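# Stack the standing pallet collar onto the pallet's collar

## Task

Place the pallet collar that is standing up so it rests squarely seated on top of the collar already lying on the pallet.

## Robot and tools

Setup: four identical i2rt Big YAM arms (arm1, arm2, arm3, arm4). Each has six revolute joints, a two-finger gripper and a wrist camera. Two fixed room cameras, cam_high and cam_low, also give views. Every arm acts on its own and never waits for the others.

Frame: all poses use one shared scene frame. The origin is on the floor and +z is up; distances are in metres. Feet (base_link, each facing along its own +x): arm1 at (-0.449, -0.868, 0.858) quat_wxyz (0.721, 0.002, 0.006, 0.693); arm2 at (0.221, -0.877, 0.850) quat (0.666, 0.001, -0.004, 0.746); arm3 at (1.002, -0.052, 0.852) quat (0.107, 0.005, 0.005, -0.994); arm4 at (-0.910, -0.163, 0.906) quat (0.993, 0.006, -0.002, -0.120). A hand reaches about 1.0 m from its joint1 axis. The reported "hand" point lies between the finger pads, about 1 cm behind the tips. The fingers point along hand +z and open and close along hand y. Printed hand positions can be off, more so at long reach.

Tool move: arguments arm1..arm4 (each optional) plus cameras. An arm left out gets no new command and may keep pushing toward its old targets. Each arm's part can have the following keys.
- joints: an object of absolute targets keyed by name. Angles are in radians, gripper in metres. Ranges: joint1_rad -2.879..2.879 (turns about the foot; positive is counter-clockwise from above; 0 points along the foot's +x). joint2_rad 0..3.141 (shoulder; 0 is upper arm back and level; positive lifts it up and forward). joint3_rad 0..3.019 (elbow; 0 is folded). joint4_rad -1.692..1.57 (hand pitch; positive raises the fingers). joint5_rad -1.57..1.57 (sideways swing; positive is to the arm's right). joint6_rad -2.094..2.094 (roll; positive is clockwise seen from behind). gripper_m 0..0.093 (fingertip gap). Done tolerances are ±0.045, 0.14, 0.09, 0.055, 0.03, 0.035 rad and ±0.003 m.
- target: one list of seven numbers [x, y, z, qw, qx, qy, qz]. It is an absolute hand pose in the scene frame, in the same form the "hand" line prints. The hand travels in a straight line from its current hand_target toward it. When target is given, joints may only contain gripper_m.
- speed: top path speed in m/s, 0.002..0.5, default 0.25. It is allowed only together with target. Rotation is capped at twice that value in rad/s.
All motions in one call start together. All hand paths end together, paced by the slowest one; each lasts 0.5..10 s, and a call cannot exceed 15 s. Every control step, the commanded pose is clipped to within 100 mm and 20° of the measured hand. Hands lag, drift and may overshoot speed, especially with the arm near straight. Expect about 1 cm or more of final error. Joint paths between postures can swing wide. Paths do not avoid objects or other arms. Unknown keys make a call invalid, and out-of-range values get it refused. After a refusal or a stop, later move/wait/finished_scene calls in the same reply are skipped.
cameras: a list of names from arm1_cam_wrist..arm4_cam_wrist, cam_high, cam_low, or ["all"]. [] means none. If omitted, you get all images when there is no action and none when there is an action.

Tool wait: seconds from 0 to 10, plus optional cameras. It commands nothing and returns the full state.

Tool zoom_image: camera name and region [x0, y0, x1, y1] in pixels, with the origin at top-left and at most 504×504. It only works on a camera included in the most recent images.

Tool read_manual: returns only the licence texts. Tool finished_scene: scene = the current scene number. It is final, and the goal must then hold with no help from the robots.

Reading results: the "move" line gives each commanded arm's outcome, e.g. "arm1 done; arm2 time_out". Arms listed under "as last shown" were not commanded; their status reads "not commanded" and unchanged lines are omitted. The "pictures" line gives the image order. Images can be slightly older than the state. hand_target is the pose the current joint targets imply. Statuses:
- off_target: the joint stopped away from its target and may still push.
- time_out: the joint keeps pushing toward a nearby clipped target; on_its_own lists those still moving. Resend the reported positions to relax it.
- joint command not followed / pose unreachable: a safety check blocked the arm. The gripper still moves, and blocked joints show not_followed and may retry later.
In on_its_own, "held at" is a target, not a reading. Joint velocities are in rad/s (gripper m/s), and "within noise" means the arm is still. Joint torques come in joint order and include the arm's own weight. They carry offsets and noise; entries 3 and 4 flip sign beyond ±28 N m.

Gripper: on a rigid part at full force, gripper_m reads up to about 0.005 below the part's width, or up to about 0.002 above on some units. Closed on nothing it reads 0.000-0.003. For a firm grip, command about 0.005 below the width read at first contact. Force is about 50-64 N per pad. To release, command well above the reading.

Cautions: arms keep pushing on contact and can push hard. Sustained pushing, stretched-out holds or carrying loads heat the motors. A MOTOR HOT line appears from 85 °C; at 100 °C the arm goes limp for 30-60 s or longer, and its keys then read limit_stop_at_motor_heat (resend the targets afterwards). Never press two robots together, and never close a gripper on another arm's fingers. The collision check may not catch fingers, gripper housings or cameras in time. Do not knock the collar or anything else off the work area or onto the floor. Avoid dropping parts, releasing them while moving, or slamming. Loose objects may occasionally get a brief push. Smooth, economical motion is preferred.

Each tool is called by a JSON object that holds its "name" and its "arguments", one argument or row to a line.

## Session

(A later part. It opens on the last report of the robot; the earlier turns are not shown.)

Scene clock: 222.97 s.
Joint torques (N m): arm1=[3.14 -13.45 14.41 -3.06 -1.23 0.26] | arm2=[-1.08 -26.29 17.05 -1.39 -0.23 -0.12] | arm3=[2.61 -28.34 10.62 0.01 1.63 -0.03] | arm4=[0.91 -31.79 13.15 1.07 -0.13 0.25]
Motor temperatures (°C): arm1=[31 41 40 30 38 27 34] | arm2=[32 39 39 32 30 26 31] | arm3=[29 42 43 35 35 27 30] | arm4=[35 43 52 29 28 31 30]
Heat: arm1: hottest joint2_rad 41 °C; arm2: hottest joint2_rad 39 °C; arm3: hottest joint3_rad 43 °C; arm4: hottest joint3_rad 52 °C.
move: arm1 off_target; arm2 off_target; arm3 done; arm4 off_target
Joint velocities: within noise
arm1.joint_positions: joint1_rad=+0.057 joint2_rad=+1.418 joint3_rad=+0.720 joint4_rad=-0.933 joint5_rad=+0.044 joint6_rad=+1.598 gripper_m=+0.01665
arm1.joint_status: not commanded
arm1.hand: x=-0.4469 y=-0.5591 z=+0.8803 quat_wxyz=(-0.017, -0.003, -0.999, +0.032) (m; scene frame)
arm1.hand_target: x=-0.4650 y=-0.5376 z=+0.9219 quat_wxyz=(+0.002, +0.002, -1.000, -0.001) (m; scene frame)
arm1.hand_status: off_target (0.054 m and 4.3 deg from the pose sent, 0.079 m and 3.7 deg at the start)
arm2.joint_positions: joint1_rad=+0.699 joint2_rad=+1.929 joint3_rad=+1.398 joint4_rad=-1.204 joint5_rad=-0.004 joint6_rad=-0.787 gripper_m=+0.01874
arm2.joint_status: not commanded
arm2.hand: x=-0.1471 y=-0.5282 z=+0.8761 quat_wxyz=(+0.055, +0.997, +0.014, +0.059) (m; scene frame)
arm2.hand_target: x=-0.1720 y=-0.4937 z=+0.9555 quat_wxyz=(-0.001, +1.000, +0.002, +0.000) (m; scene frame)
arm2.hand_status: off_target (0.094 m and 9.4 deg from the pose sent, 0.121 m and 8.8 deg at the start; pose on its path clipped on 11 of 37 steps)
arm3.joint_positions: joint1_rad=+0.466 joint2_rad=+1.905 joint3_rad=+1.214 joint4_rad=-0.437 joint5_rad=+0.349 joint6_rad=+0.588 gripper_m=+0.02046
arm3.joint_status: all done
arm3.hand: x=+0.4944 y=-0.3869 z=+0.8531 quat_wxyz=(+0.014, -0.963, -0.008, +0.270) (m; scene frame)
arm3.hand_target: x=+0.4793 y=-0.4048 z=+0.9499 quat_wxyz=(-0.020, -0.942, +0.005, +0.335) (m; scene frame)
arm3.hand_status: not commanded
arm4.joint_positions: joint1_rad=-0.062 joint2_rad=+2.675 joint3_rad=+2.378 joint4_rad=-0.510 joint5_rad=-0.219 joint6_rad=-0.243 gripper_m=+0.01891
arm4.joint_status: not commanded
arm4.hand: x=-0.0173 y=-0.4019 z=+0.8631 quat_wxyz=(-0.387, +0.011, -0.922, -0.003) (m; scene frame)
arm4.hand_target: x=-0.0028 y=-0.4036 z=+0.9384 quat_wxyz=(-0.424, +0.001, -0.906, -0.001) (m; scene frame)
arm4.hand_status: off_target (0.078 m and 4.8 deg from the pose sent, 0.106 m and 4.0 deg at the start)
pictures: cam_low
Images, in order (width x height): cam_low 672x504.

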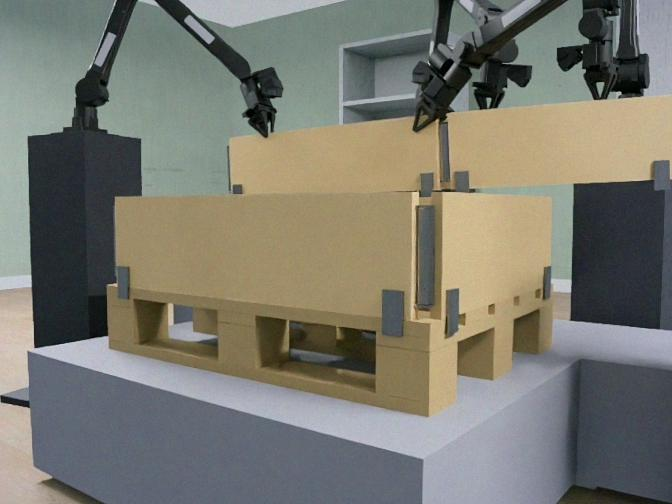

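{"name": "move", "arguments": {
  "arm1": {"target":[-0.466,-0.536,0.955,0,0.002,-1,0],"speed":0.08},
  "arm2": {"target":[-0.178,-0.488,0.995,0,1,0.003,0],"speed":0.08},
  "arm3": {"joints":{"joint2_rad":1.70}},
  "arm4": {"target":[-0.002,-0.404,0.975,0.424,0,0.906,0],"speed":0.08},
  "cameras": ["cam_low","cam_high"]
}}

Scene clock: 228.90 s.
Joint torques (N m): arm1=[3.14 -12.81 15.32 -2.8 -1.01 0.26] | arm2=[-1.03 -26.23 18.73 -1.76 -0.18 -0.12] | arm3=[2.67 -28.86 10.99 0.64 1.62 -0.01] | arm4=[1.03 -31.56 14.89 0.91 -0.3 0.32]
Motor temperatures (°C): arm1=[31 41 42 30 38 27 34] | arm2=[32 40 39 32 30 26 31] | arm3=[28 45 43 35 35 27 30] | arm4=[35 43 53 29 28 31 30]
Heat: arm1: hottest joint3_rad 42 °C; arm2: hottest joint2_rad 40 °C; arm3: hottest joint2_rad 45 °C; arm4: hottest joint3_rad 53 °C.
move: arm1 off_target; arm2 off_target; arm3 time_out; arm4 off_target
Joint velocities: within noise
arm1.joint_positions: joint1_rad=+0.057 joint2_rad=+1.366 joint3_rad=+0.764 joint4_rad=-1.034 joint5_rad=+0.040 joint6_rad=+1.598 gripper_m=+0.01665
arm1.joint_status: not commanded
arm1.hand: x=-0.4474 y=-0.5581 z=+0.9094 quat_wxyz=(-0.015, -0.003, -0.999, +0.035) (m; scene frame)
arm1.hand_target: x=-0.4648 y=-0.5380 z=+0.9521 quat_wxyz=(+0.001, +0.003, -1.000, +0.000) (m; scene frame)
arm1.hand_status: off_target (0.054 m and 4.4 deg from the pose sent, 0.080 m and 4.3 deg at the start)
arm2.joint_positions: joint1_rad=+0.699 joint2_rad=+1.895 joint3_rad=+1.438 joint4_rad=-1.286 joint5_rad=-0.006 joint6_rad=-0.788 gripper_m=+0.01874
arm2.joint_status: not commanded
arm2.hand: x=-0.1475 y=-0.5285 z=+0.9076 quat_wxyz=(+0.059, +0.996, +0.014, +0.062) (m; scene frame)
arm2.hand_target: x=-0.1708 y=-0.4953 z=+0.9941 quat_wxyz=(-0.001, +1.000, +0.003, -0.001) (m; scene frame)
arm2.hand_status: off_target (0.101 m and 9.8 deg from the pose sent, 0.129 m and 9.4 deg at the start; pose on its path clipped on 48 of 52 steps)
arm3.joint_positions: joint1_rad=+0.466 joint2_rad=+1.846 joint3_rad=+1.214 joint4_rad=-0.465 joint5_rad=+0.349 joint6_rad=+0.587 gripper_m=+0.02046
arm3.joint_status: joint2_rad time_out (moved -0.060 of -0.205)
arm3.on_its_own: joint2_rad reads +1.846 and still pushes toward +1.700 since a time_out; joint5_rad reads +0.349 and still pushes toward +0.386 since a time_out
arm3.hand: x=+0.4938 y=-0.3876 z=+0.8852 quat_wxyz=(+0.004, -0.959, -0.005, +0.282) (m; scene frame)
arm3.hand_target: x=+0.4802 y=-0.4042 z=+0.9912 quat_wxyz=(-0.039, -0.933, +0.011, +0.357) (m; scene frame)
arm3.hand_status: not commanded
arm4.joint_positions: joint1_rad=-0.062 joint2_rad=+2.634 joint3_rad=+2.378 joint4_rad=-0.559 joint5_rad=-0.214 joint6_rad=-0.249 gripper_m=+0.01891
arm4.joint_status: not commanded
arm4.hand: x=-0.0195 y=-0.4025 z=+0.8915 quat_wxyz=(-0.383, +0.013, -0.924, -0.001) (m; scene frame)
arm4.hand_target: x=-0.0041 y=-0.4034 z=+0.9740 quat_wxyz=(-0.425, +0.000, -0.905, +0.000) (m; scene frame)
arm4.hand_status: off_target (0.085 m and 5.3 deg from the pose sent, 0.113 m and 4.8 deg at the start)
pictures: cam_high, cam_low
Images, in order (width x height): cam_high 672x504, cam_low 672x504.

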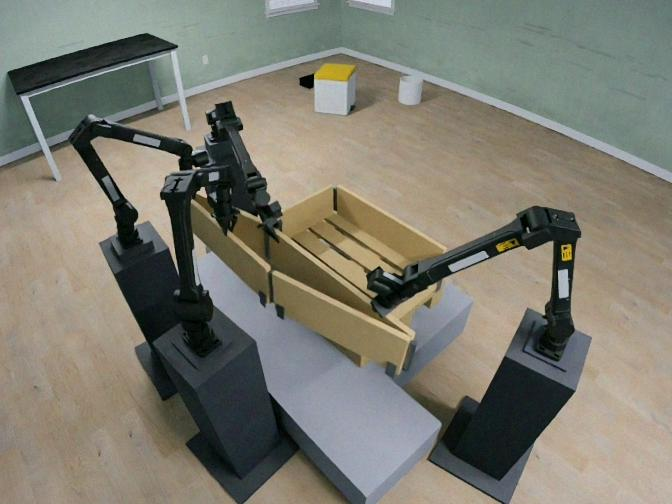

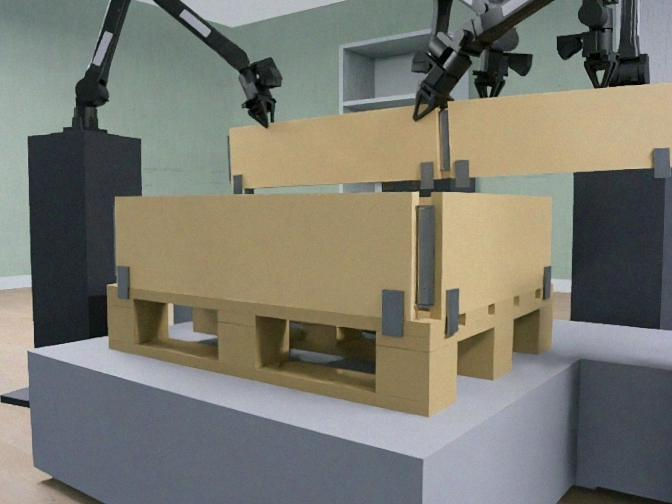

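{"name": "move", "arguments": {
  "arm1": {"target":[-0.434,-0.510,0.957,0,0.002,-1,0],"speed":0.12},
  "arm2": {"target":[-0.140,-0.467,0.995,0,1,0.003,0],"speed":0.12},
  "arm3": {"joints":{"joint1_rad":0.299,"joint2_rad":1.575,"joint3_rad":1.04,"joint4_rad":-0.36,"joint5_rad":0.29,"joint6_rad":0.443}},
  "arm4": {"target":[0.0,-0.30,0.985,0.424,0,0.906,0],"speed":0.12},
  "cameras": ["cam_low","cam_high"]
}}

Scene clock: 285.43 s.
Joint torques (N m): arm1=[1.14 -11.75 15.8 -2.74 -1.32 0.11] | arm2=[-1.2 -26.05 16.43 -1.36 -0.39 -0.11] | arm3=[1.08 -25.23 9.02 0.77 1.21 0.18] | arm4=[1.9 -32.09 11.73 2.11 0 0.48]
Motor temperatures (°C): arm1=[31 40 52 30 37 27 34] | arm2=[31 44 50 32 30 26 31] | arm3=[28 53 47 34 36 27 30] | arm4=[35 47 58 29 28 31 31]
Heat: arm1: hottest joint3_rad 52 °C; arm2: hottest joint3_rad 50 °C; arm3: hottest joint2_rad 53 °C; arm4: hottest joint3_rad 58 °C.
move: arm1 off_target; arm2 off_target; arm3 done; arm4 off_target
Joint velocities: within noise
arm1.joint_positions: joint1_rad=-0.010 joint2_rad=+1.405 joint3_rad=+0.832 joint4_rad=-1.040 joint5_rad=+0.052 joint6_rad=+1.522 gripper_m=+0.01681
arm1.joint_status: not commanded
arm1.hand: x=-0.4231 y=-0.5321 z=+0.9184 quat_wxyz=(-0.020, +0.001, -0.999, +0.025) (m; scene frame)
arm1.hand_target: x=-0.4332 y=-0.5117 z=+0.9558 quat_wxyz=(-0.001, +0.003, -1.000, -0.001) (m; scene frame)
arm1.hand_status: off_target (0.046 m and 3.6 deg from the pose sent, 0.069 m and 4.4 deg at the start)
arm2.joint_positions: joint1_rad=+0.625 joint2_rad=+1.876 joint3_rad=+1.441 joint4_rad=-1.289 joint5_rad=+0.002 joint6_rad=-0.865 gripper_m=+0.01883
arm2.joint_status: not commanded
arm2.hand: x=-0.1208 y=-0.4997 z=+0.9180 quat_wxyz=(+0.053, +0.997, +0.016, +0.053) (m; scene frame)
arm2.hand_target: x=-0.1352 y=-0.4719 z=+0.9945 quat_wxyz=(-0.002, +1.000, +0.003, +0.001) (m; scene frame)
arm2.hand_status: off_target (0.086 m and 8.8 deg from the pose sent, 0.107 m and 9.8 deg at the start)
arm3.joint_positions: joint1_rad=+0.303 joint2_rad=+1.707 joint3_rad=+1.021 joint4_rad=-0.353 joint5_rad=+0.263 joint6_rad=+0.418 gripper_m=+0.02053
arm3.joint_status: all done
arm3.hand: x=+0.4947 y=-0.2896 z=+0.8927 quat_wxyz=(+0.000, -0.958, -0.015, +0.286) (m; scene frame)
arm3.hand_target: x=+0.4812 y=-0.2899 z=+0.9724 quat_wxyz=(-0.024, -0.936, +0.013, +0.350) (m; scene frame)
arm3.hand_status: not commanded
arm4.joint_positions: joint1_rad=+0.054 joint2_rad=+2.550 joint3_rad=+2.242 joint4_rad=-0.511 joint5_rad=-0.129 joint6_rad=-0.183 gripper_m=+0.01897
arm4.joint_status: not commanded
arm4.hand: x=-0.0165 y=-0.3089 z=+0.9013 quat_wxyz=(-0.374, +0.020, -0.927, +0.003) (m; scene frame)
arm4.hand_target: x=-0.0014 y=-0.2998 z=+0.9835 quat_wxyz=(-0.423, +0.001, -0.906, -0.002) (m; scene frame)
arm4.hand_status: off_target (0.086 m and 6.6 deg from the pose sent, 0.140 m and 5.3 deg at the start)
pictures: cam_high, cam_low
Images, in order (width x height): cam_high 672x504, cam_low 672x504.

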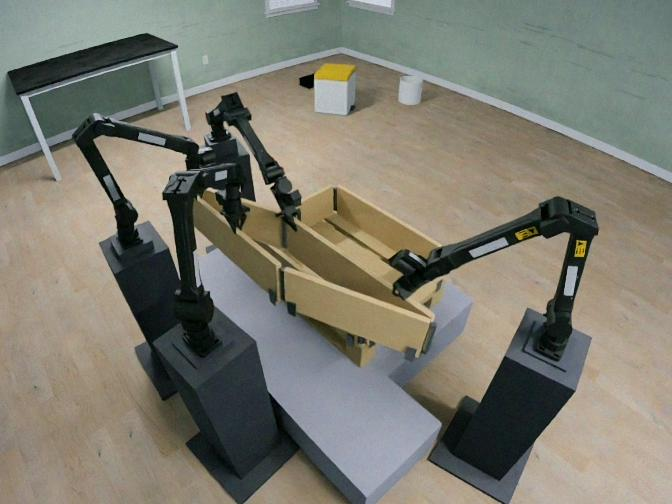

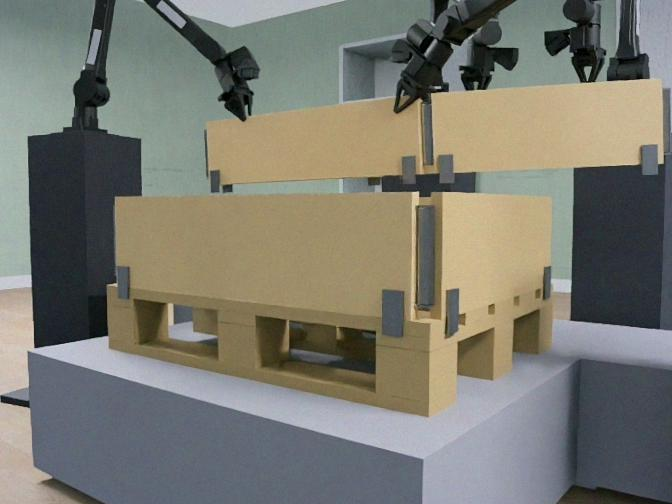

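{"name": "move", "arguments": {
  "arm1": {"target":[-0.402,-0.483,0.962,0,0.002,-1,0],"speed":0.12},
  "arm2": {"target":[-0.108,-0.440,0.998,0,1,0.003,0],"speed":0.12},
  "arm3": {"joints":{"joint1_rad":0.089,"joint2_rad":1.505,"joint3_rad":0.934,"joint4_rad":-0.285,"joint5_rad":0.18,"joint6_rad":0.2576}},
  "arm4": {"target":[-0.008,-0.20,1.0,0.424,0,0.906,0],"speed":0.12},
  "cameras": ["cam_low","cam_high"]
}}

{"name": "move", "arguments": {
  "arm1": {"target":[-0.370,-0.456,0.966,0,0.002,-1,0],"speed":0.12},
  "arm2": {"target":[-0.077,-0.413,1.0,0,1,0.003,0],"speed":0.12},
  "arm3": {"joints":{"joint1_rad":-0.124,"joint2_rad":1.505,"joint3_rad":0.93,"joint4_rad":-0.262,"joint5_rad":0.06,"joint6_rad":0.0763}},
  "arm4": {"target":[-0.026,-0.108,1.0,0.424,0,0.906,0],"speed":0.12},
  "cameras": ["cam_low","cam_high"]
}}

Scene clock: 295.50 s.
Joint torques (N m): arm1=[0.73 -12.98 15.62 -2.71 -1 0.06] | arm2=[-1.2 -25.64 16.66 -1.55 -0.48 -0.16] | arm3=[0.21 -23.36 8.59 1.09 0.95 -0.02] | arm4=[2.14 -32.79 11.4 1.88 0.1 0.37]
Motor temperatures (°C): arm1=[31 40 54 30 38 27 34] | arm2=[31 44 49 31 30 26 31] | arm3=[28 50 47 34 36 27 30] | arm4=[35 48 58 29 28 31 31]
Heat: arm1: hottest joint3_rad 54 °C; arm2: hottest joint3_rad 49 °C; arm3: hottest joint2_rad 50 °C; arm4: hottest joint3_rad 58 °C.
move: arm1 off_target; arm2 off_target; arm3 done; arm4 off_target
Joint velocities: within noise
arm1.joint_positions: joint1_rad=-0.084 joint2_rad=+1.474 joint3_rad=+0.921 joint4_rad=-1.056 joint5_rad=+0.040 joint6_rad=+1.448 gripper_m=+0.01681
arm1.joint_status: not commanded
arm1.hand: x=-0.3964 y=-0.5032 z=+0.9230 quat_wxyz=(-0.012, +0.001, -1.000, +0.024) (m; scene frame)
arm1.hand_target: x=-0.4019 y=-0.4845 z=+0.9609 quat_wxyz=(+0.000, +0.002, -1.000, -0.001) (m; scene frame)
arm1.hand_status: off_target (0.044 m and 3.1 deg from the pose sent, 0.069 m and 3.6 deg at the start)
arm2.joint_positions: joint1_rad=+0.548 joint2_rad=+1.873 joint3_rad=+1.447 joint4_rad=-1.292 joint5_rad=+0.003 joint6_rad=-0.936 gripper_m=+0.01883
arm2.joint_status: not commanded
arm2.hand: x=-0.0920 y=-0.4732 z=+0.9219 quat_wxyz=(+0.054, +0.997, +0.013, +0.048) (m; scene frame)
arm2.hand_target: x=-0.1037 y=-0.4454 z=+0.9972 quat_wxyz=(-0.001, +1.000, +0.003, +0.001) (m; scene frame)
arm2.hand_status: off_target (0.085 m and 8.4 deg from the pose sent, 0.101 m and 8.8 deg at the start)
arm3.joint_positions: joint1_rad=+0.104 joint2_rad=+1.630 joint3_rad=+0.920 joint4_rad=-0.282 joint5_rad=+0.157 joint6_rad=+0.254 gripper_m=+0.02053
arm3.joint_status: all done
arm3.hand: x=+0.4853 y=-0.1941 z=+0.8970 quat_wxyz=(-0.003, -0.957, -0.010, +0.290) (m; scene frame)
arm3.hand_target: x=+0.4714 y=-0.1867 z=+0.9685 quat_wxyz=(-0.011, -0.935, +0.008, +0.355) (m; scene frame)
arm3.hand_status: not commanded
arm4.joint_positions: joint1_rad=+0.175 joint2_rad=+2.489 joint3_rad=+2.128 joint4_rad=-0.459 joint5_rad=-0.040 joint6_rad=-0.090 gripper_m=+0.01894
arm4.joint_status: not commanded
arm4.hand: x=-0.0224 y=-0.2139 z=+0.9031 quat_wxyz=(-0.370, +0.017, -0.929, +0.004) (m; scene frame)
arm4.hand_target: x=-0.0087 y=-0.1991 z=+0.9972 quat_wxyz=(-0.424, +0.002, -0.906, -0.005) (m; scene frame)
arm4.hand_status: off_target (0.099 m and 7.0 deg from the pose sent, 0.147 m and 6.6 deg at the start)
pictures: cam_high, cam_low
Images, in order (width x height): cam_high 672x504, cam_low 672x504.

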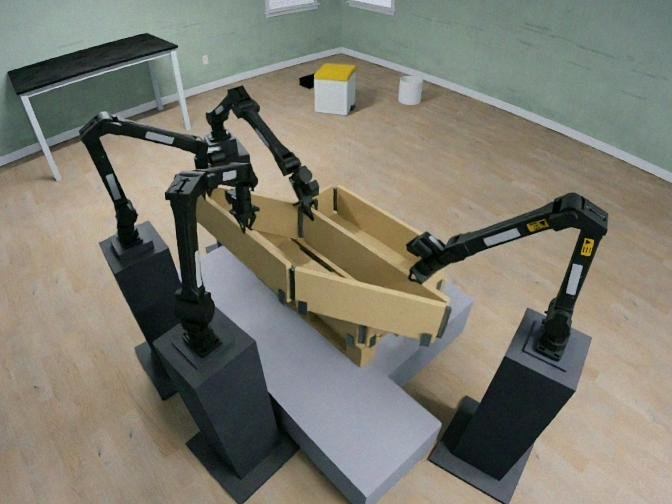

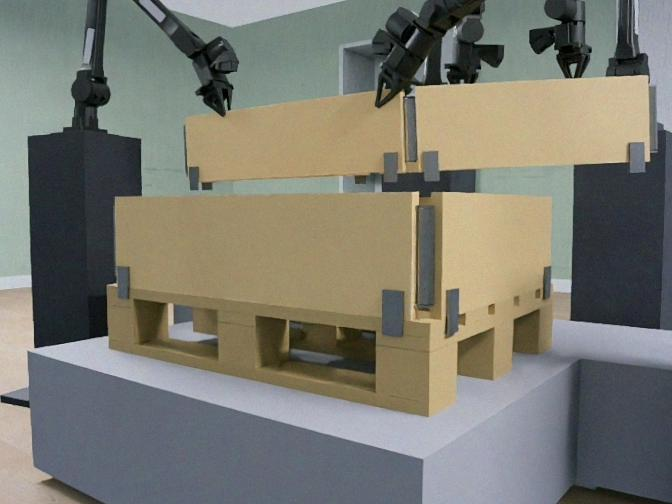

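Scene clock: 296.93 s.
Joint torques (N m): arm1=[0.09 -14.1 15.8 -2.41 -0.63 0] | arm2=[-1.44 -24.88 17.28 -1.61 -0.34 -0.21] | arm3=[-0.44 -22.95 8.76 1.32 0.72 -0.17] | arm4=[2.26 -32.62 11.03 1.8 0.32 0.3]
Motor temperatures (°C): arm1=[31 40 54 30 37 27 34] | arm2=[31 43 49 31 30 26 31] | arm3=[28 50 47 34 36 27 30] | arm4=[35 48 58 29 28 31 31]
Heat: arm1: hottest joint3_rad 54 °C; arm2: hottest joint3_rad 49 °C; arm3: hottest joint2_rad 50 °C; arm4: hottest joint3_rad 58 °C.
move: arm1 off_target; arm2 off_target; arm3 done; arm4 off_target
Joint velocities: within noise
arm1.joint_positions: joint1_rad=-0.144 joint2_rad=+1.545 joint3_rad=+1.013 joint4_rad=-1.085 joint5_rad=+0.031 joint6_rad=+1.385 gripper_m=+0.01681
arm1.joint_status: not commanded
arm1.hand: x=-0.3709 y=-0.4779 z=+0.9260 quat_wxyz=(-0.005, +0.002, -1.000, +0.028) (m; scene frame)
arm1.hand_target: x=-0.3700 y=-0.4581 z=+0.9651 quat_wxyz=(-0.001, +0.003, -1.000, +0.000) (m; scene frame)
arm1.hand_status: off_target (0.046 m and 3.3 deg from the pose sent, 0.069 m and 3.1 deg at the start)
arm2.joint_positions: joint1_rad=+0.477 joint2_rad=+1.873 joint3_rad=+1.460 joint4_rad=-1.299 joint5_rad=+0.000 joint6_rad=-1.005 gripper_m=+0.01883
arm2.joint_status: not commanded
arm2.hand: x=-0.0650 y=-0.4494 z=+0.9268 quat_wxyz=(+0.055, +0.998, +0.012, +0.041) (m; scene frame)
arm2.hand_target: x=-0.0732 y=-0.4186 z=+0.9997 quat_wxyz=(-0.001, +1.000, +0.003, +0.001) (m; scene frame)
arm2.hand_status: off_target (0.083 m and 8.0 deg from the pose sent, 0.100 m and 8.4 deg at the start)
arm3.joint_positions: joint1_rad=-0.102 joint2_rad=+1.626 joint3_rad=+0.914 joint4_rad=-0.267 joint5_rad=+0.041 joint6_rad=+0.093 gripper_m=+0.02052
arm3.joint_status: all done
arm3.hand: x=+0.4675 y=-0.1058 z=+0.8979 quat_wxyz=(-0.005, -0.958, -0.005, +0.288) (m; scene frame)
arm3.hand_target: x=+0.4529 y=-0.0925 z=+0.9690 quat_wxyz=(+0.002, -0.935, +0.005, +0.355) (m; scene frame)
arm3.hand_status: not commanded
arm4.joint_positions: joint1_rad=+0.294 joint2_rad=+2.442 joint3_rad=+2.028 joint4_rad=-0.407 joint5_rad=+0.052 joint6_rad=-0.004 gripper_m=+0.01892
arm4.joint_status: not commanded
arm4.hand: x=-0.0383 y=-0.1255 z=+0.9012 quat_wxyz=(-0.370, +0.015, -0.929, +0.010) (m; scene frame)
arm4.hand_target: x=-0.0264 y=-0.1083 z=+0.9958 quat_wxyz=(-0.424, +0.002, -0.906, -0.002) (m; scene frame)
arm4.hand_status: off_target (0.101 m and 7.1 deg from the pose sent, 0.144 m and 7.0 deg at the start; pose on its path clipped on 39 of 43 steps)
pictures: cam_high, cam_low
Images, in order (width x height): cam_high 672x504, cam_low 672x504.

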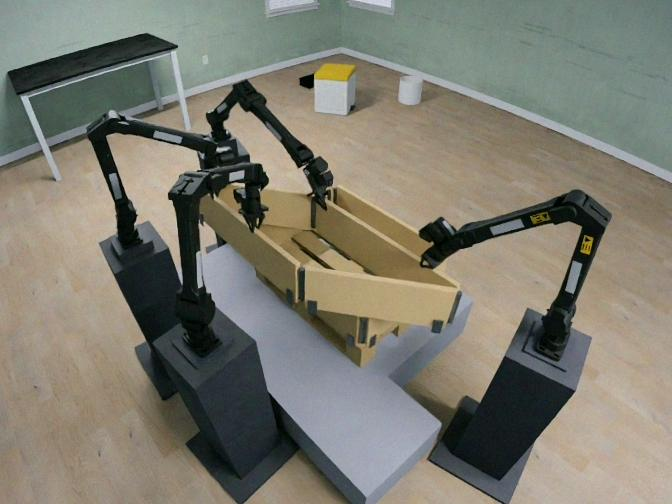

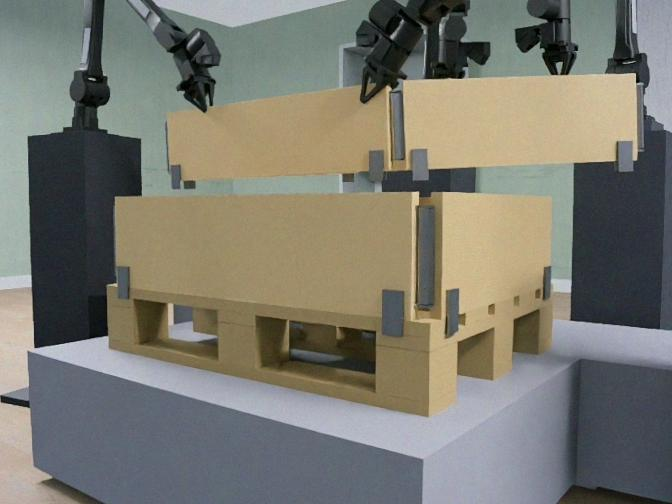

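{"name": "move", "arguments": {
  "arm1": {"target":[-0.339,-0.428,0.970,0,0.002,-1,0],"speed":0.12},
  "arm2": {"target":[-0.046,-0.385,1.0,0,1,0.003,0],"speed":0.12},
  "arm3": {"joints":{"joint1_rad":-0.307,"joint2_rad":1.565,"joint3_rad":1.02,"joint4_rad":-0.285,"joint5_rad":-0.04,"joint6_rad":-0.077}},
  "arm4": {"target":[-0.056,-0.025,1.0,0.424,0,0.906,0],"speed":0.12},
  "cameras": ["cam_low","cam_high"]
}}

{"name": "move", "arguments": {
  "arm1": {"target":[-0.308,-0.401,0.974,0,0.002,-1,0],"speed":0.12},
  "arm2": {"target":[-0.015,-0.358,1.0,0,1,0.003,0],"speed":0.12},
  "arm3": {"joints":{"joint1_rad":-0.440,"joint2_rad":1.655,"joint3_rad":1.17,"joint4_rad":-0.343,"joint5_rad":-0.112,"joint6_rad":-0.19}},
  "arm4": {"target":[-0.093,0.047,1.0,0.424,0,0.906,0],"speed":0.12},
  "cameras": ["cam_low","cam_high","arm1_cam_wrist","arm4_cam_wrist"]
}}

Scene clock: 307.37 s.
Joint torques (N m): arm1=[-0.44 -15.15 16.25 -2.13 -0.31 -0.04] | arm2=[-1.79 -24.29 17.62 -1.63 -0.33 -0.26] | arm3=[-1.2 -20.95 12.18 0.75 0.43 -0.25] | arm4=[2.9 -32.73 10.18 1.1 0.72 0.26]
Motor temperatures (°C): arm1=[31 40 53 30 36 27 34] | arm2=[31 42 50 31 30 26 32] | arm3=[28 50 46 34 34 27 31] | arm4=[35 47 56 29 28 31 31]
Heat: arm1: hottest joint3_rad 53 °C; arm2: hottest joint3_rad 50 °C; arm3: hottest joint2_rad 50 °C; arm4: hottest joint3_rad 56 °C.
move: arm1 off_target; arm2 off_target; arm3 done; arm4 off_target
Joint velocities: within noise
arm1.joint_positions: joint1_rad=-0.193 joint2_rad=+1.621 joint3_rad=+1.113 joint4_rad=-1.117 joint5_rad=+0.020 joint6_rad=+1.334 gripper_m=+0.01681
arm1.joint_status: not commanded
arm1.hand: x=-0.3463 y=-0.4512 z=+0.9285 quat_wxyz=(+0.002, +0.003, -1.000, +0.031) (m; scene frame)
arm1.hand_target: x=-0.3394 y=-0.4302 z=+0.9696 quat_wxyz=(-0.001, +0.002, -1.000, -0.001) (m; scene frame)
arm1.hand_status: off_target (0.048 m and 3.6 deg from the pose sent, 0.074 m and 3.3 deg at the start)
arm2.joint_positions: joint1_rad=+0.409 joint2_rad=+1.885 joint3_rad=+1.488 joint4_rad=-1.309 joint5_rad=+0.000 joint6_rad=-1.072 gripper_m=+0.01883
arm2.joint_status: not commanded
arm2.hand: x=-0.0390 y=-0.4239 z=+0.9302 quat_wxyz=(+0.055, +0.998, +0.011, +0.035) (m; scene frame)
arm2.hand_target: x=-0.0427 y=-0.3912 z=+1.0000 quat_wxyz=(-0.001, +1.000, +0.002, +0.001) (m; scene frame)
arm2.hand_status: off_target (0.080 m and 7.6 deg from the pose sent, 0.099 m and 8.0 deg at the start)
arm3.joint_positions: joint1_rad=-0.276 joint2_rad=+1.656 joint3_rad=+0.963 joint4_rad=-0.273 joint5_rad=-0.053 joint6_rad=-0.056 gripper_m=+0.02052
arm3.joint_status: all done
arm3.hand: x=+0.4472 y=-0.0273 z=+0.9029 quat_wxyz=(-0.003, -0.956, -0.007, +0.294) (m; scene frame)
arm3.hand_target: x=+0.4231 y=-0.0065 z=+0.9775 quat_wxyz=(+0.017, -0.933, -0.001, +0.358) (m; scene frame)
arm3.hand_status: not commanded
arm4.joint_positions: joint1_rad=+0.404 joint2_rad=+2.402 joint3_rad=+1.946 joint4_rad=-0.356 joint5_rad=+0.135 joint6_rad=+0.077 gripper_m=+0.01892
arm4.joint_status: not commanded
arm4.hand: x=-0.0591 y=-0.0464 z=+0.9033 quat_wxyz=(-0.377, +0.013, -0.926, +0.012) (m; scene frame)
arm4.hand_target: x=-0.0545 y=-0.0257 z=+0.9956 quat_wxyz=(-0.423, +0.000, -0.906, -0.001) (m; scene frame)
arm4.hand_status: off_target (0.099 m and 6.1 deg from the pose sent, 0.142 m and 7.1 deg at the start; pose on its path clipped on 23 of 43 steps)
pictures: cam_high, cam_low
Images, in order (width x height): cam_high 672x504, cam_low 672x504.

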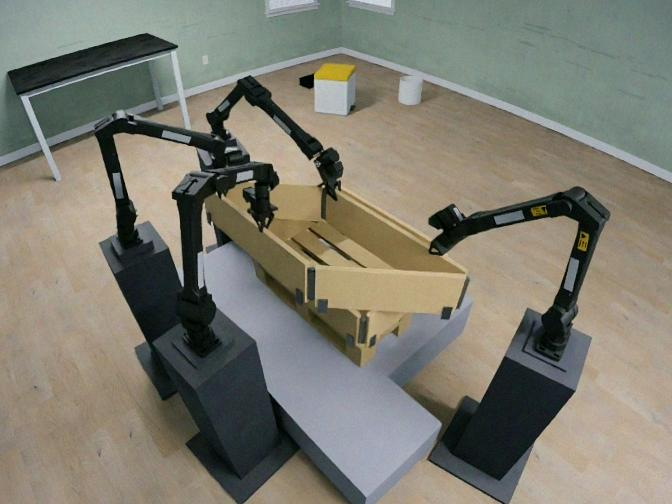

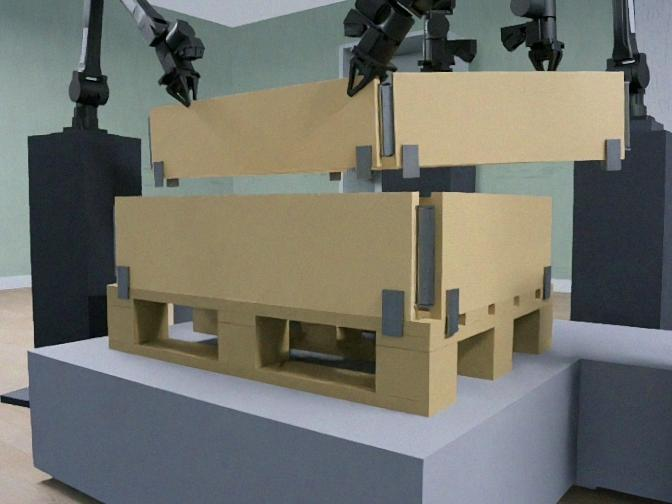

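Scene clock: 308.73 s.
Joint torques (N m): arm1=[-1.03 -16.44 17.4 -1.78 -0.1 -0.08] | arm2=[-2.49 -24.64 17.94 -1.51 -0.19 -0.28] | arm3=[-1.14 -23.82 13.3 0.65 0.25 -0.26] | arm4=[3.19 -32.5 9.68 0.91 0.99 0.23]
Motor temperatures (°C): arm1=[30 41 53 30 36 27 34] | arm2=[31 42 50 31 30 26 32] | arm3=[28 49 47 34 34 27 31] | arm4=[35 48 56 29 28 31 31]
Heat: arm1: hottest joint3_rad 53 °C; arm2: hottest joint3_rad 50 °C; arm3: hottest joint2_rad 49 °C; arm4: hottest joint3_rad 56 °C.
move: arm1 off_target; arm2 off_target; arm3 done; arm4 off_target
Joint velocities: within noise
arm1.joint_positions: joint1_rad=-0.235 joint2_rad=+1.696 joint3_rad=+1.210 joint4_rad=-1.159 joint5_rad=+0.006 joint6_rad=+1.288 gripper_m=+0.01681
arm1.joint_status: not commanded
arm1.hand: x=-0.3243 y=-0.4291 z=+0.9280 quat_wxyz=(+0.013, +0.005, -0.999, +0.039) (m; scene frame)
arm1.hand_target: x=-0.3101 y=-0.4038 z=+0.9742 quat_wxyz=(+0.003, +0.002, -1.000, -0.002) (m; scene frame)
arm1.hand_status: off_target (0.056 m and 4.7 deg from the pose sent, 0.078 m and 3.6 deg at the start)
arm2.joint_positions: joint1_rad=+0.349 joint2_rad=+1.910 joint3_rad=+1.521 joint4_rad=-1.322 joint5_rad=-0.004 joint6_rad=-1.134 gripper_m=+0.01883
arm2.joint_status: not commanded
arm2.hand: x=-0.0156 y=-0.4019 z=+0.9291 quat_wxyz=(+0.060, +0.998, +0.012, +0.030) (m; scene frame)
arm2.hand_target: x=-0.0123 y=-0.3648 z=+1.0001 quat_wxyz=(-0.001, +1.000, -0.001, +0.000) (m; scene frame)
arm2.hand_status: off_target (0.083 m and 7.8 deg from the pose sent, 0.099 m and 7.6 deg at the start)
arm3.joint_positions: joint1_rad=-0.410 joint2_rad=+1.758 joint3_rad=+1.101 joint4_rad=-0.330 joint5_rad=-0.120 joint6_rad=-0.171 gripper_m=+0.02052
arm3.joint_status: all done
arm3.hand: x=+0.4129 y=+0.0432 z=+0.9000 quat_wxyz=(+0.001, -0.957, -0.007, +0.289) (m; scene frame)
arm3.hand_target: x=+0.3879 y=+0.0679 z=+0.9913 quat_wxyz=(+0.029, -0.932, -0.006, +0.361) (m; scene frame)
arm3.hand_status: not commanded
arm4.joint_positions: joint1_rad=+0.507 joint2_rad=+2.364 joint3_rad=+1.852 joint4_rad=-0.310 joint5_rad=+0.207 joint6_rad=+0.152 gripper_m=+0.01892
arm4.joint_status: not commanded
arm4.hand: x=-0.0930 y=+0.0232 z=+0.8965 quat_wxyz=(-0.378, +0.013, -0.925, +0.013) (m; scene frame)
arm4.hand_target: x=-0.0909 y=+0.0453 z=+0.9891 quat_wxyz=(-0.424, +0.000, -0.906, -0.002) (m; scene frame)
arm4.hand_status: off_target (0.106 m and 6.0 deg from the pose sent, 0.139 m and 6.1 deg at the start; pose on its path clipped on 37 of 41 steps)
pictures: arm1_cam_wrist, arm4_cam_wrist, cam_high, cam_low
Images, in order (width x height): arm1_cam_wrist 672x504, arm4_cam_wrist 672x504, cam_high 672x504, cam_low 672x504.

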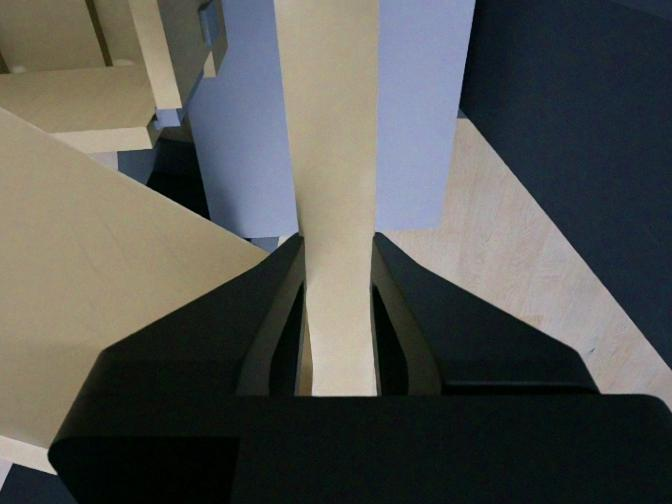

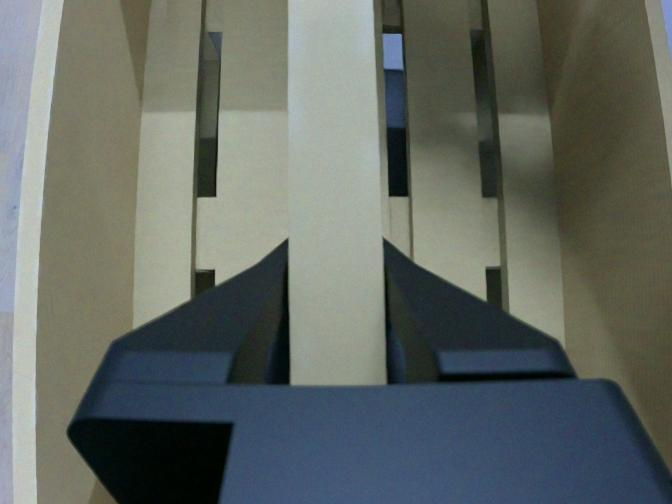

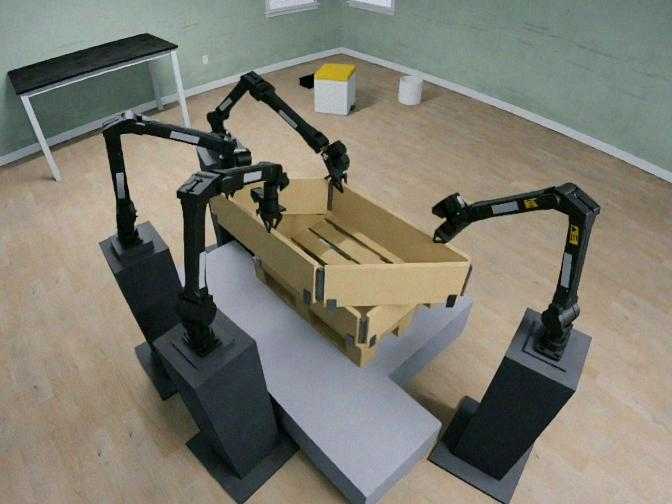

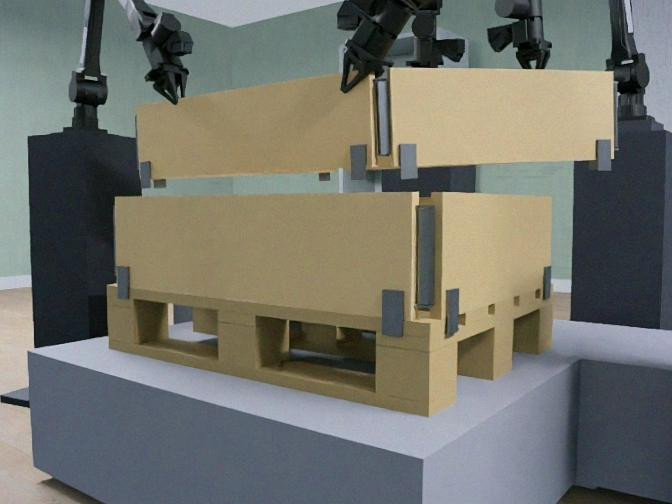

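{"name": "move", "arguments": {
  "arm1": {"target":[-0.275,-0.374,0.982,0,0.002,-1,0],"speed":0.12},
  "arm2": {"target":[0.018,-0.329,1.005,0,1,0.003,0],"speed":0.12},
  "arm3": {"joints":{"joint1_rad":-0.524,"joint2_rad":1.765,"joint3_rad":1.37,"joint4_rad":-0.425,"joint5_rad":-0.155,"joint6_rad":-0.262}},
  "arm4": {"target":[-0.137,0.107,1.0,0.424,0,0.906,0],"speed":0.12},
  "cameras": ["cam_low","cam_high"]
}}

{"name": "move", "arguments": {
  "arm1": {"target":[-0.243,-0.345,0.985,0,0.002,-1,0],"speed":0.12},
  "arm2": {"target":[0.050,-0.302,1.005,0,1,0.003,0],"speed":0.12},
  "arm3": {"joints":{"joint1_rad":-0.572,"joint2_rad":1.88,"joint3_rad":1.61,"joint4_rad":-0.525,"joint5_rad":-0.18,"joint6_rad":-0.304}},
  "arm4": {"target":[-0.185,0.155,1.0,0.424,0,0.906,0],"speed":0.12},
  "cameras": ["all"]
}}

Scene clock: 315.93 s.
Joint torques (N m): arm1=[-1.2 -17.85 18.56 -1.4 0.1 -0.08] | arm2=[-3.02 -25.05 18.69 -1.26 0.04 -0.35] | arm3=[-0.32 -27.05 14.58 0.65 0.04 -0.2] | arm4=[2.78 -32.5 9.46 0.49 1.35 0.15]
Motor temperatures (°C): arm1=[30 41 53 30 36 27 34] | arm2=[31 42 49 31 30 26 32] | arm3=[28 48 49 34 34 27 31] | arm4=[35 51 55 29 29 31 32]
Heat: arm1: hottest joint3_rad 53 °C; arm2: hottest joint3_rad 49 °C; arm3: hottest joint3_rad 49 °C; arm4: hottest joint3_rad 55 °C.
move: arm1 off_target; arm2 off_target; arm3 done; arm4 off_target
Joint velocities: within noise
arm1.joint_positions: joint1_rad=-0.277 joint2_rad=+1.774 joint3_rad=+1.325 joint4_rad=-1.218 joint5_rad=+0.008 joint6_rad=+1.247 gripper_m=+0.01681
arm1.joint_status: not commanded
arm1.hand: x=-0.2964 y=-0.4074 z=+0.9305 quat_wxyz=(+0.017, +0.004, -0.999, +0.050) (m; scene frame)
arm1.hand_target: x=-0.2767 y=-0.3787 z=+0.9827 quat_wxyz=(-0.001, +0.001, -1.000, -0.001) (m; scene frame)
arm1.hand_status: off_target (0.065 m and 6.0 deg from the pose sent, 0.092 m and 4.7 deg at the start)
arm2.joint_positions: joint1_rad=+0.283 joint2_rad=+1.940 joint3_rad=+1.573 joint4_rad=-1.359 joint5_rad=-0.012 joint6_rad=-1.203 gripper_m=+0.01882
arm2.joint_status: not commanded
arm2.hand: x=+0.0114 y=-0.3793 z=+0.9315 quat_wxyz=(+0.071, +0.997, +0.013, +0.025) (m; scene frame)
arm2.hand_target: x=+0.0204 y=-0.3376 z=+1.0056 quat_wxyz=(+0.000, +1.000, +0.001, -0.001) (m; scene frame)
arm2.hand_status: off_target (0.089 m and 8.7 deg from the pose sent, 0.110 m and 7.8 deg at the start)
arm3.joint_positions: joint1_rad=-0.505 joint2_rad=+1.879 joint3_rad=+1.289 joint4_rad=-0.411 joint5_rad=-0.160 joint6_rad=-0.254 gripper_m=+0.02052
arm3.joint_status: all done
arm3.hand: x=+0.3711 y=+0.1075 z=+0.9009 quat_wxyz=(+0.006, -0.958, -0.007, +0.286) (m; scene frame)
arm3.hand_target: x=+0.3448 y=+0.1282 z=+1.0115 quat_wxyz=(+0.040, -0.929, -0.011, +0.367) (m; scene frame)
arm3.hand_status: not commanded
arm4.joint_positions: joint1_rad=+0.610 joint2_rad=+2.320 joint3_rad=+1.759 joint4_rad=-0.274 joint5_rad=+0.276 joint6_rad=+0.231 gripper_m=+0.01891
arm4.joint_status: not commanded
arm4.hand: x=-0.1345 y=+0.0875 z=+0.8951 quat_wxyz=(-0.381, +0.013, -0.924, +0.012) (m; scene frame)
arm4.hand_target: x=-0.1343 y=+0.1054 z=+0.9880 quat_wxyz=(-0.424, +0.000, -0.906, -0.001) (m; scene frame)
arm4.hand_status: off_target (0.107 m and 5.7 deg from the pose sent, 0.140 m and 6.0 deg at the start; pose on its path clipped on 38 of 41 steps)
pictures: cam_high, cam_low
Images, in order (width x height): cam_high 672x504, cam_low 672x504.

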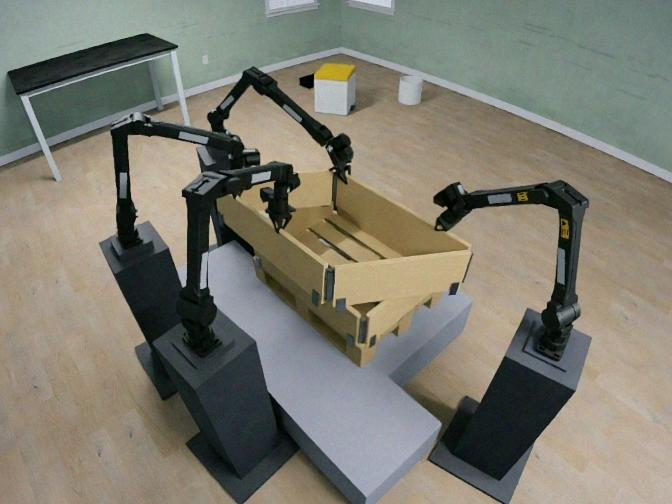

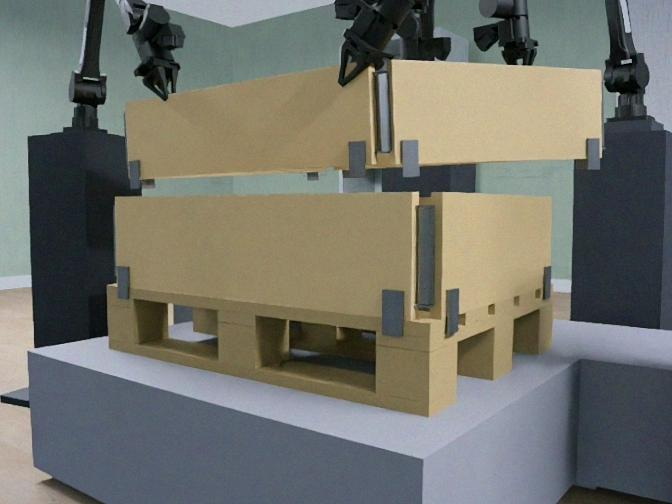

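Scene clock: 318.07 s.
Joint torques (N m): arm1=[-1.26 -19.37 19.58 -0.87 0.09 -0.09] | arm2=[-2.78 -25.7 19.4 -0.91 0.22 -0.33] | arm3=[0.09 -30.8 15.86 0.59 -0.04 -0.04] | arm4=[1.9 -31.97 9.29 0.2 1.81 -0.01]
Motor temperatures (°C): arm1=[30 42 53 30 35 27 34] | arm2=[31 42 50 31 29 26 32] | arm3=[28 48 49 34 33 27 31] | arm4=[35 50 54 29 30 31 32]
Heat: arm1: hottest joint3_rad 53 °C; arm2: hottest joint3_rad 50 °C; arm3: hottest joint3_rad 49 °C; arm4: hottest joint3_rad 54 °C.
move: arm1 off_target; arm2 off_target; arm3 time_out; arm4 off_target
Joint velocities: within noise
arm1.joint_positions: joint1_rad=-0.314 joint2_rad=+1.864 joint3_rad=+1.451 joint4_rad=-1.278 joint5_rad=+0.011 joint6_rad=+1.204 gripper_m=+0.01681
arm1.joint_status: not commanded
arm1.hand: x=-0.2680 y=-0.3839 z=+0.9292 quat_wxyz=(+0.022, +0.008, -0.998, +0.061) (m; scene frame)
arm1.hand_target: x=-0.2448 y=-0.3510 z=+0.9866 quat_wxyz=(-0.002, +0.004, -1.000, +0.000) (m; scene frame)
arm1.hand_status: off_target (0.073 m and 7.4 deg from the pose sent, 0.099 m and 6.0 deg at the start)
arm2.joint_positions: joint1_rad=+0.215 joint2_rad=+1.978 joint3_rad=+1.623 joint4_rad=-1.390 joint5_rad=-0.009 joint6_rad=-1.273 gripper_m=+0.01882
arm2.joint_status: not commanded
arm2.hand: x=+0.0432 y=-0.3571 z=+0.9289 quat_wxyz=(+0.081, +0.996, +0.014, +0.025) (m; scene frame)
arm2.hand_target: x=+0.0533 y=-0.3119 z=+1.0065 quat_wxyz=(-0.002, +1.000, +0.003, +0.002) (m; scene frame)
arm2.hand_status: off_target (0.094 m and 9.8 deg from the pose sent, 0.113 m and 8.7 deg at the start; pose on its path clipped on 4 of 64 steps)
arm3.joint_positions: joint1_rad=-0.559 joint2_rad=+2.009 joint3_rad=+1.518 joint4_rad=-0.509 joint5_rad=-0.172 joint6_rad=-0.310 gripper_m=+0.02051
arm3.joint_status: joint3_rad time_out (moved +0.230 of +0.321); the others done
arm3.on_its_own: joint3_rad reads +1.518 and still pushes toward +1.610 since a time_out
arm3.hand: x=+0.3215 y=+0.1607 z=+0.9080 quat_wxyz=(+0.017, -0.957, -0.009, +0.288) (m; scene frame)
arm3.hand_target: x=+0.2971 y=+0.1781 z=+1.0430 quat_wxyz=(+0.054, -0.924, -0.011, +0.378) (m; scene frame)
arm3.hand_status: not commanded
arm4.joint_positions: joint1_rad=+0.715 joint2_rad=+2.268 joint3_rad=+1.672 joint4_rad=-0.261 joint5_rad=+0.335 joint6_rad=+0.321 gripper_m=+0.01891
arm4.joint_status: not commanded
arm4.hand: x=-0.1834 y=+0.1467 z=+0.8986 quat_wxyz=(-0.381, +0.011, -0.925, +0.005) (m; scene frame)
arm4.hand_target: x=-0.1825 y=+0.1554 z=+0.9923 quat_wxyz=(-0.424, -0.002, -0.906, -0.002) (m; scene frame)
arm4.hand_status: off_target (0.102 m and 5.6 deg from the pose sent, 0.135 m and 5.7 deg at the start; pose on its path clipped on 60 of 64 steps)
pictures: arm1_cam_wrist, arm2_cam_wrist, arm3_cam_wrist, arm4_cam_wrist, cam_high, cam_low
Images, in order (width x height): arm1_cam_wrist 672x504, arm2_cam_wrist 672x504, arm3_cam_wrist 672x504, arm4_cam_wrist 672x504, cam_high 672x504, cam_low 672x504.

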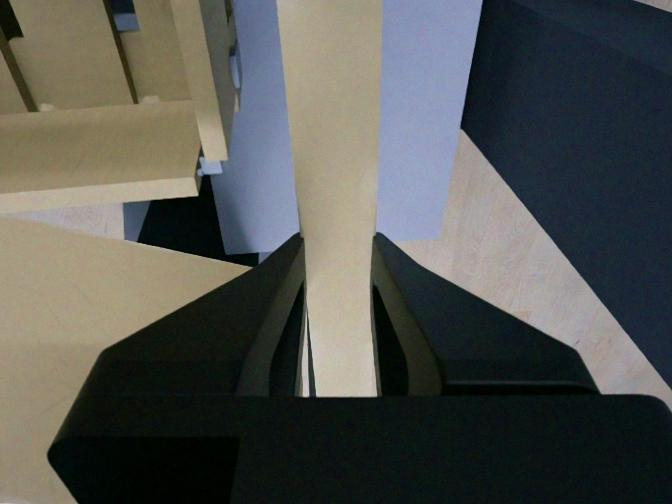

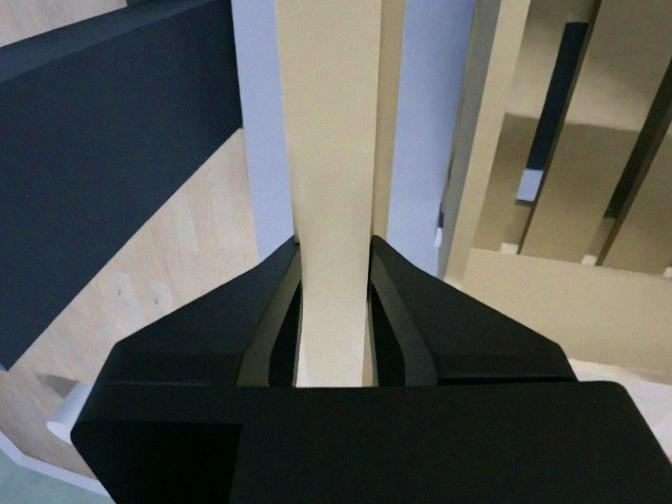

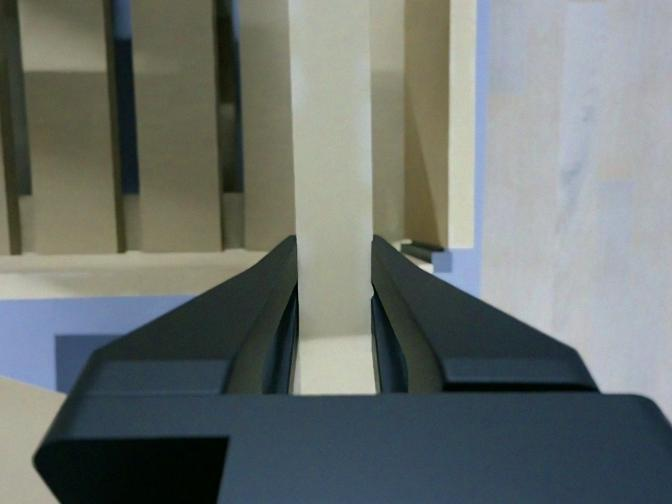

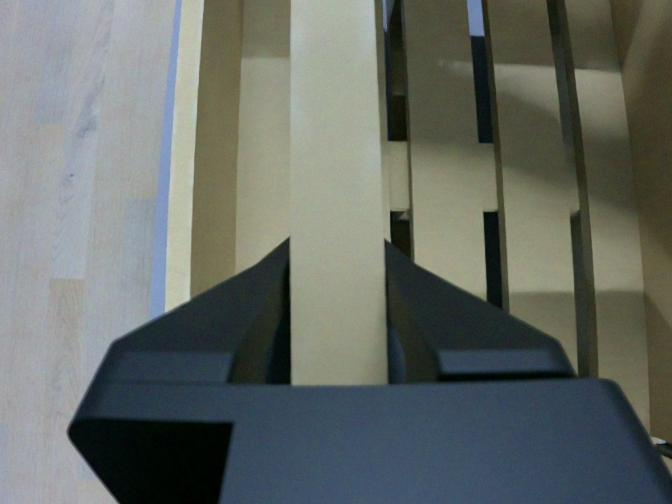

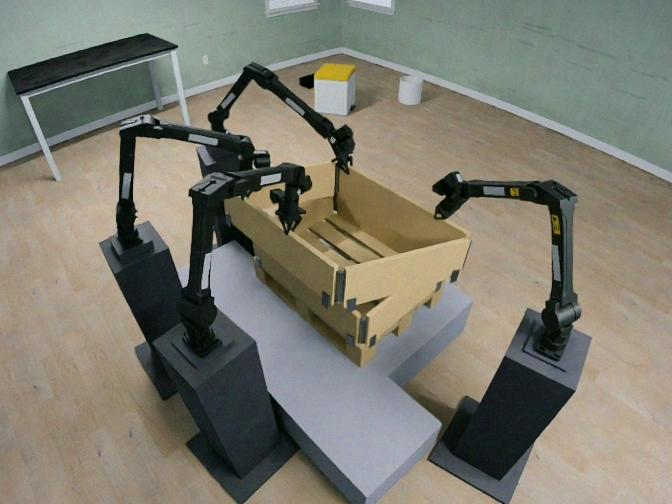

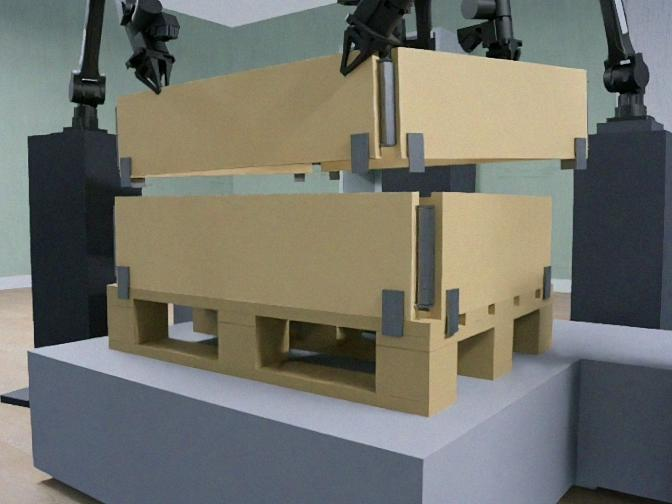

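{"name": "move", "arguments": {
  "arm1": {"target":[-0.226,-0.322,0.99,0,0.002,-1,0],"speed":0.1},
  "arm2": {"target":[0.068,-0.280,1.005,0,1,0.003,0],"speed":0.1},
  "arm3": {"joints":{"joint1_rad":-0.605,"joint2_rad":1.97,"joint3_rad":1.785,"joint4_rad":-0.60,"joint5_rad":-0.20,"joint6_rad":-0.33}},
  "arm4": {"target":[-0.213,0.188,1.0,0.424,0,0.906,0],"speed":0.1},
  "cameras": []
}}

{"name": "move", "arguments": {
  "arm1": {"target":[-0.208,-0.300,0.995,0,0.002,-1,0],"speed":0.1},
  "arm2": {"target":[0.085,-0.257,1.005,0,1,0.003,0],"speed":0.1},
  "arm3": {"joints":{"joint1_rad":-0.638,"joint2_rad":2.075,"joint3_rad":1.965,"joint4_rad":-0.68,"joint5_rad":-0.21,"joint6_rad":-0.35}},
  "arm4": {"target":[-0.242,0.222,1.0,0.424,0,0.906,0],"speed":0.1},
  "cameras": ["all"]
}}

Scene clock: 360.10 s.
Joint torques (N m): arm1=[-1.14 -20.72 20.21 -0.81 0.07 -0.04] | arm2=[-2.55 -26.46 19.7 -0.75 0.13 -0.3] | arm3=[0.38 -32.67 17.06 0.54 -0.26 0.03] | arm4=[1.61 -31.79 9.26 0.18 2.04 -0.06]
Motor temperatures (°C): arm1=[30 45 58 30 34 27 34] | arm2=[31 47 55 31 29 26 32] | arm3=[28 57 53 34 32 26 31] | arm4=[34 47 50 28 35 30 32]
Heat: arm1: hottest joint3_rad 58 °C; arm2: hottest joint3_rad 55 °C; arm3: hottest joint2_rad 57 °C; arm4: hottest joint3_rad 50 °C.
move: arm1 off_target; arm2 off_target; arm3 time_out; arm4 off_target
Joint velocities: within noise
arm1.joint_positions: joint1_rad=-0.328 joint2_rad=+1.933 joint3_rad=+1.556 joint4_rad=-1.326 joint5_rad=+0.009 joint6_rad=+1.190 gripper_m=+0.01681
arm1.joint_status: not commanded
arm1.hand: x=-0.2523 y=-0.3626 z=+0.9289 quat_wxyz=(+0.025, +0.007, -0.997, +0.066) (m; scene frame)
arm1.hand_target: x=-0.2287 y=-0.3289 z=+0.9917 quat_wxyz=(-0.001, +0.002, -1.000, +0.000) (m; scene frame)
arm1.hand_status: off_target (0.078 m and 8.1 deg from the pose sent, 0.096 m and 7.4 deg at the start)
arm2.joint_positions: joint1_rad=+0.173 joint2_rad=+2.023 joint3_rad=+1.687 joint4_rad=-1.418 joint5_rad=-0.009 joint6_rad=-1.316 gripper_m=+0.01887
arm2.joint_status: not commanded
arm2.hand: x=+0.0608 y=-0.3360 z=+0.9268 quat_wxyz=(+0.085, +0.996, +0.015, +0.022) (m; scene frame)
arm2.hand_target: x=+0.0710 y=-0.2903 z=+1.0068 quat_wxyz=(-0.002, +1.000, +0.003, +0.001) (m; scene frame)
arm2.hand_status: off_target (0.096 m and 10.2 deg from the pose sent, 0.111 m and 9.8 deg at the start; pose on its path clipped on 9 of 65 steps)
arm3.joint_positions: joint1_rad=-0.596 joint2_rad=+2.103 joint3_rad=+1.682 joint4_rad=-0.584 joint5_rad=-0.197 joint6_rad=-0.340 gripper_m=+0.02051
arm3.joint_status: joint3_rad time_out (moved +0.164 of +0.267); the others done
arm3.on_its_own: joint3_rad reads +1.682 and still pushes toward +1.785 since a time_out
arm3.hand: x=+0.2922 y=+0.1960 z=+0.9098 quat_wxyz=(+0.015, -0.957, -0.009, +0.289) (m; scene frame)
arm3.hand_target: x=+0.2677 y=+0.2107 z=+1.0593 quat_wxyz=(+0.053, -0.921, -0.013, +0.385) (m; scene frame)
arm3.hand_status: not commanded
arm4.joint_positions: joint1_rad=+0.781 joint2_rad=+2.250 joint3_rad=+1.644 joint4_rad=-0.274 joint5_rad=+0.375 joint6_rad=+0.376 gripper_m=+0.01891
arm4.joint_status: not commanded
arm4.hand: x=-0.2124 y=+0.1826 z=+0.8998 quat_wxyz=(-0.379, +0.011, -0.925, +0.004) (m; scene frame)
arm4.hand_target: x=-0.2107 y=+0.1884 z=+0.9935 quat_wxyz=(-0.423, -0.003, -0.906, -0.002) (m; scene frame)
arm4.hand_status: off_target (0.100 m and 5.7 deg from the pose sent, 0.113 m and 5.6 deg at the start; pose on its path clipped on 59 of 65 steps)
pictures: none
No camera images: "cameras" was empty.

not run: a stop came earlier in this reply.


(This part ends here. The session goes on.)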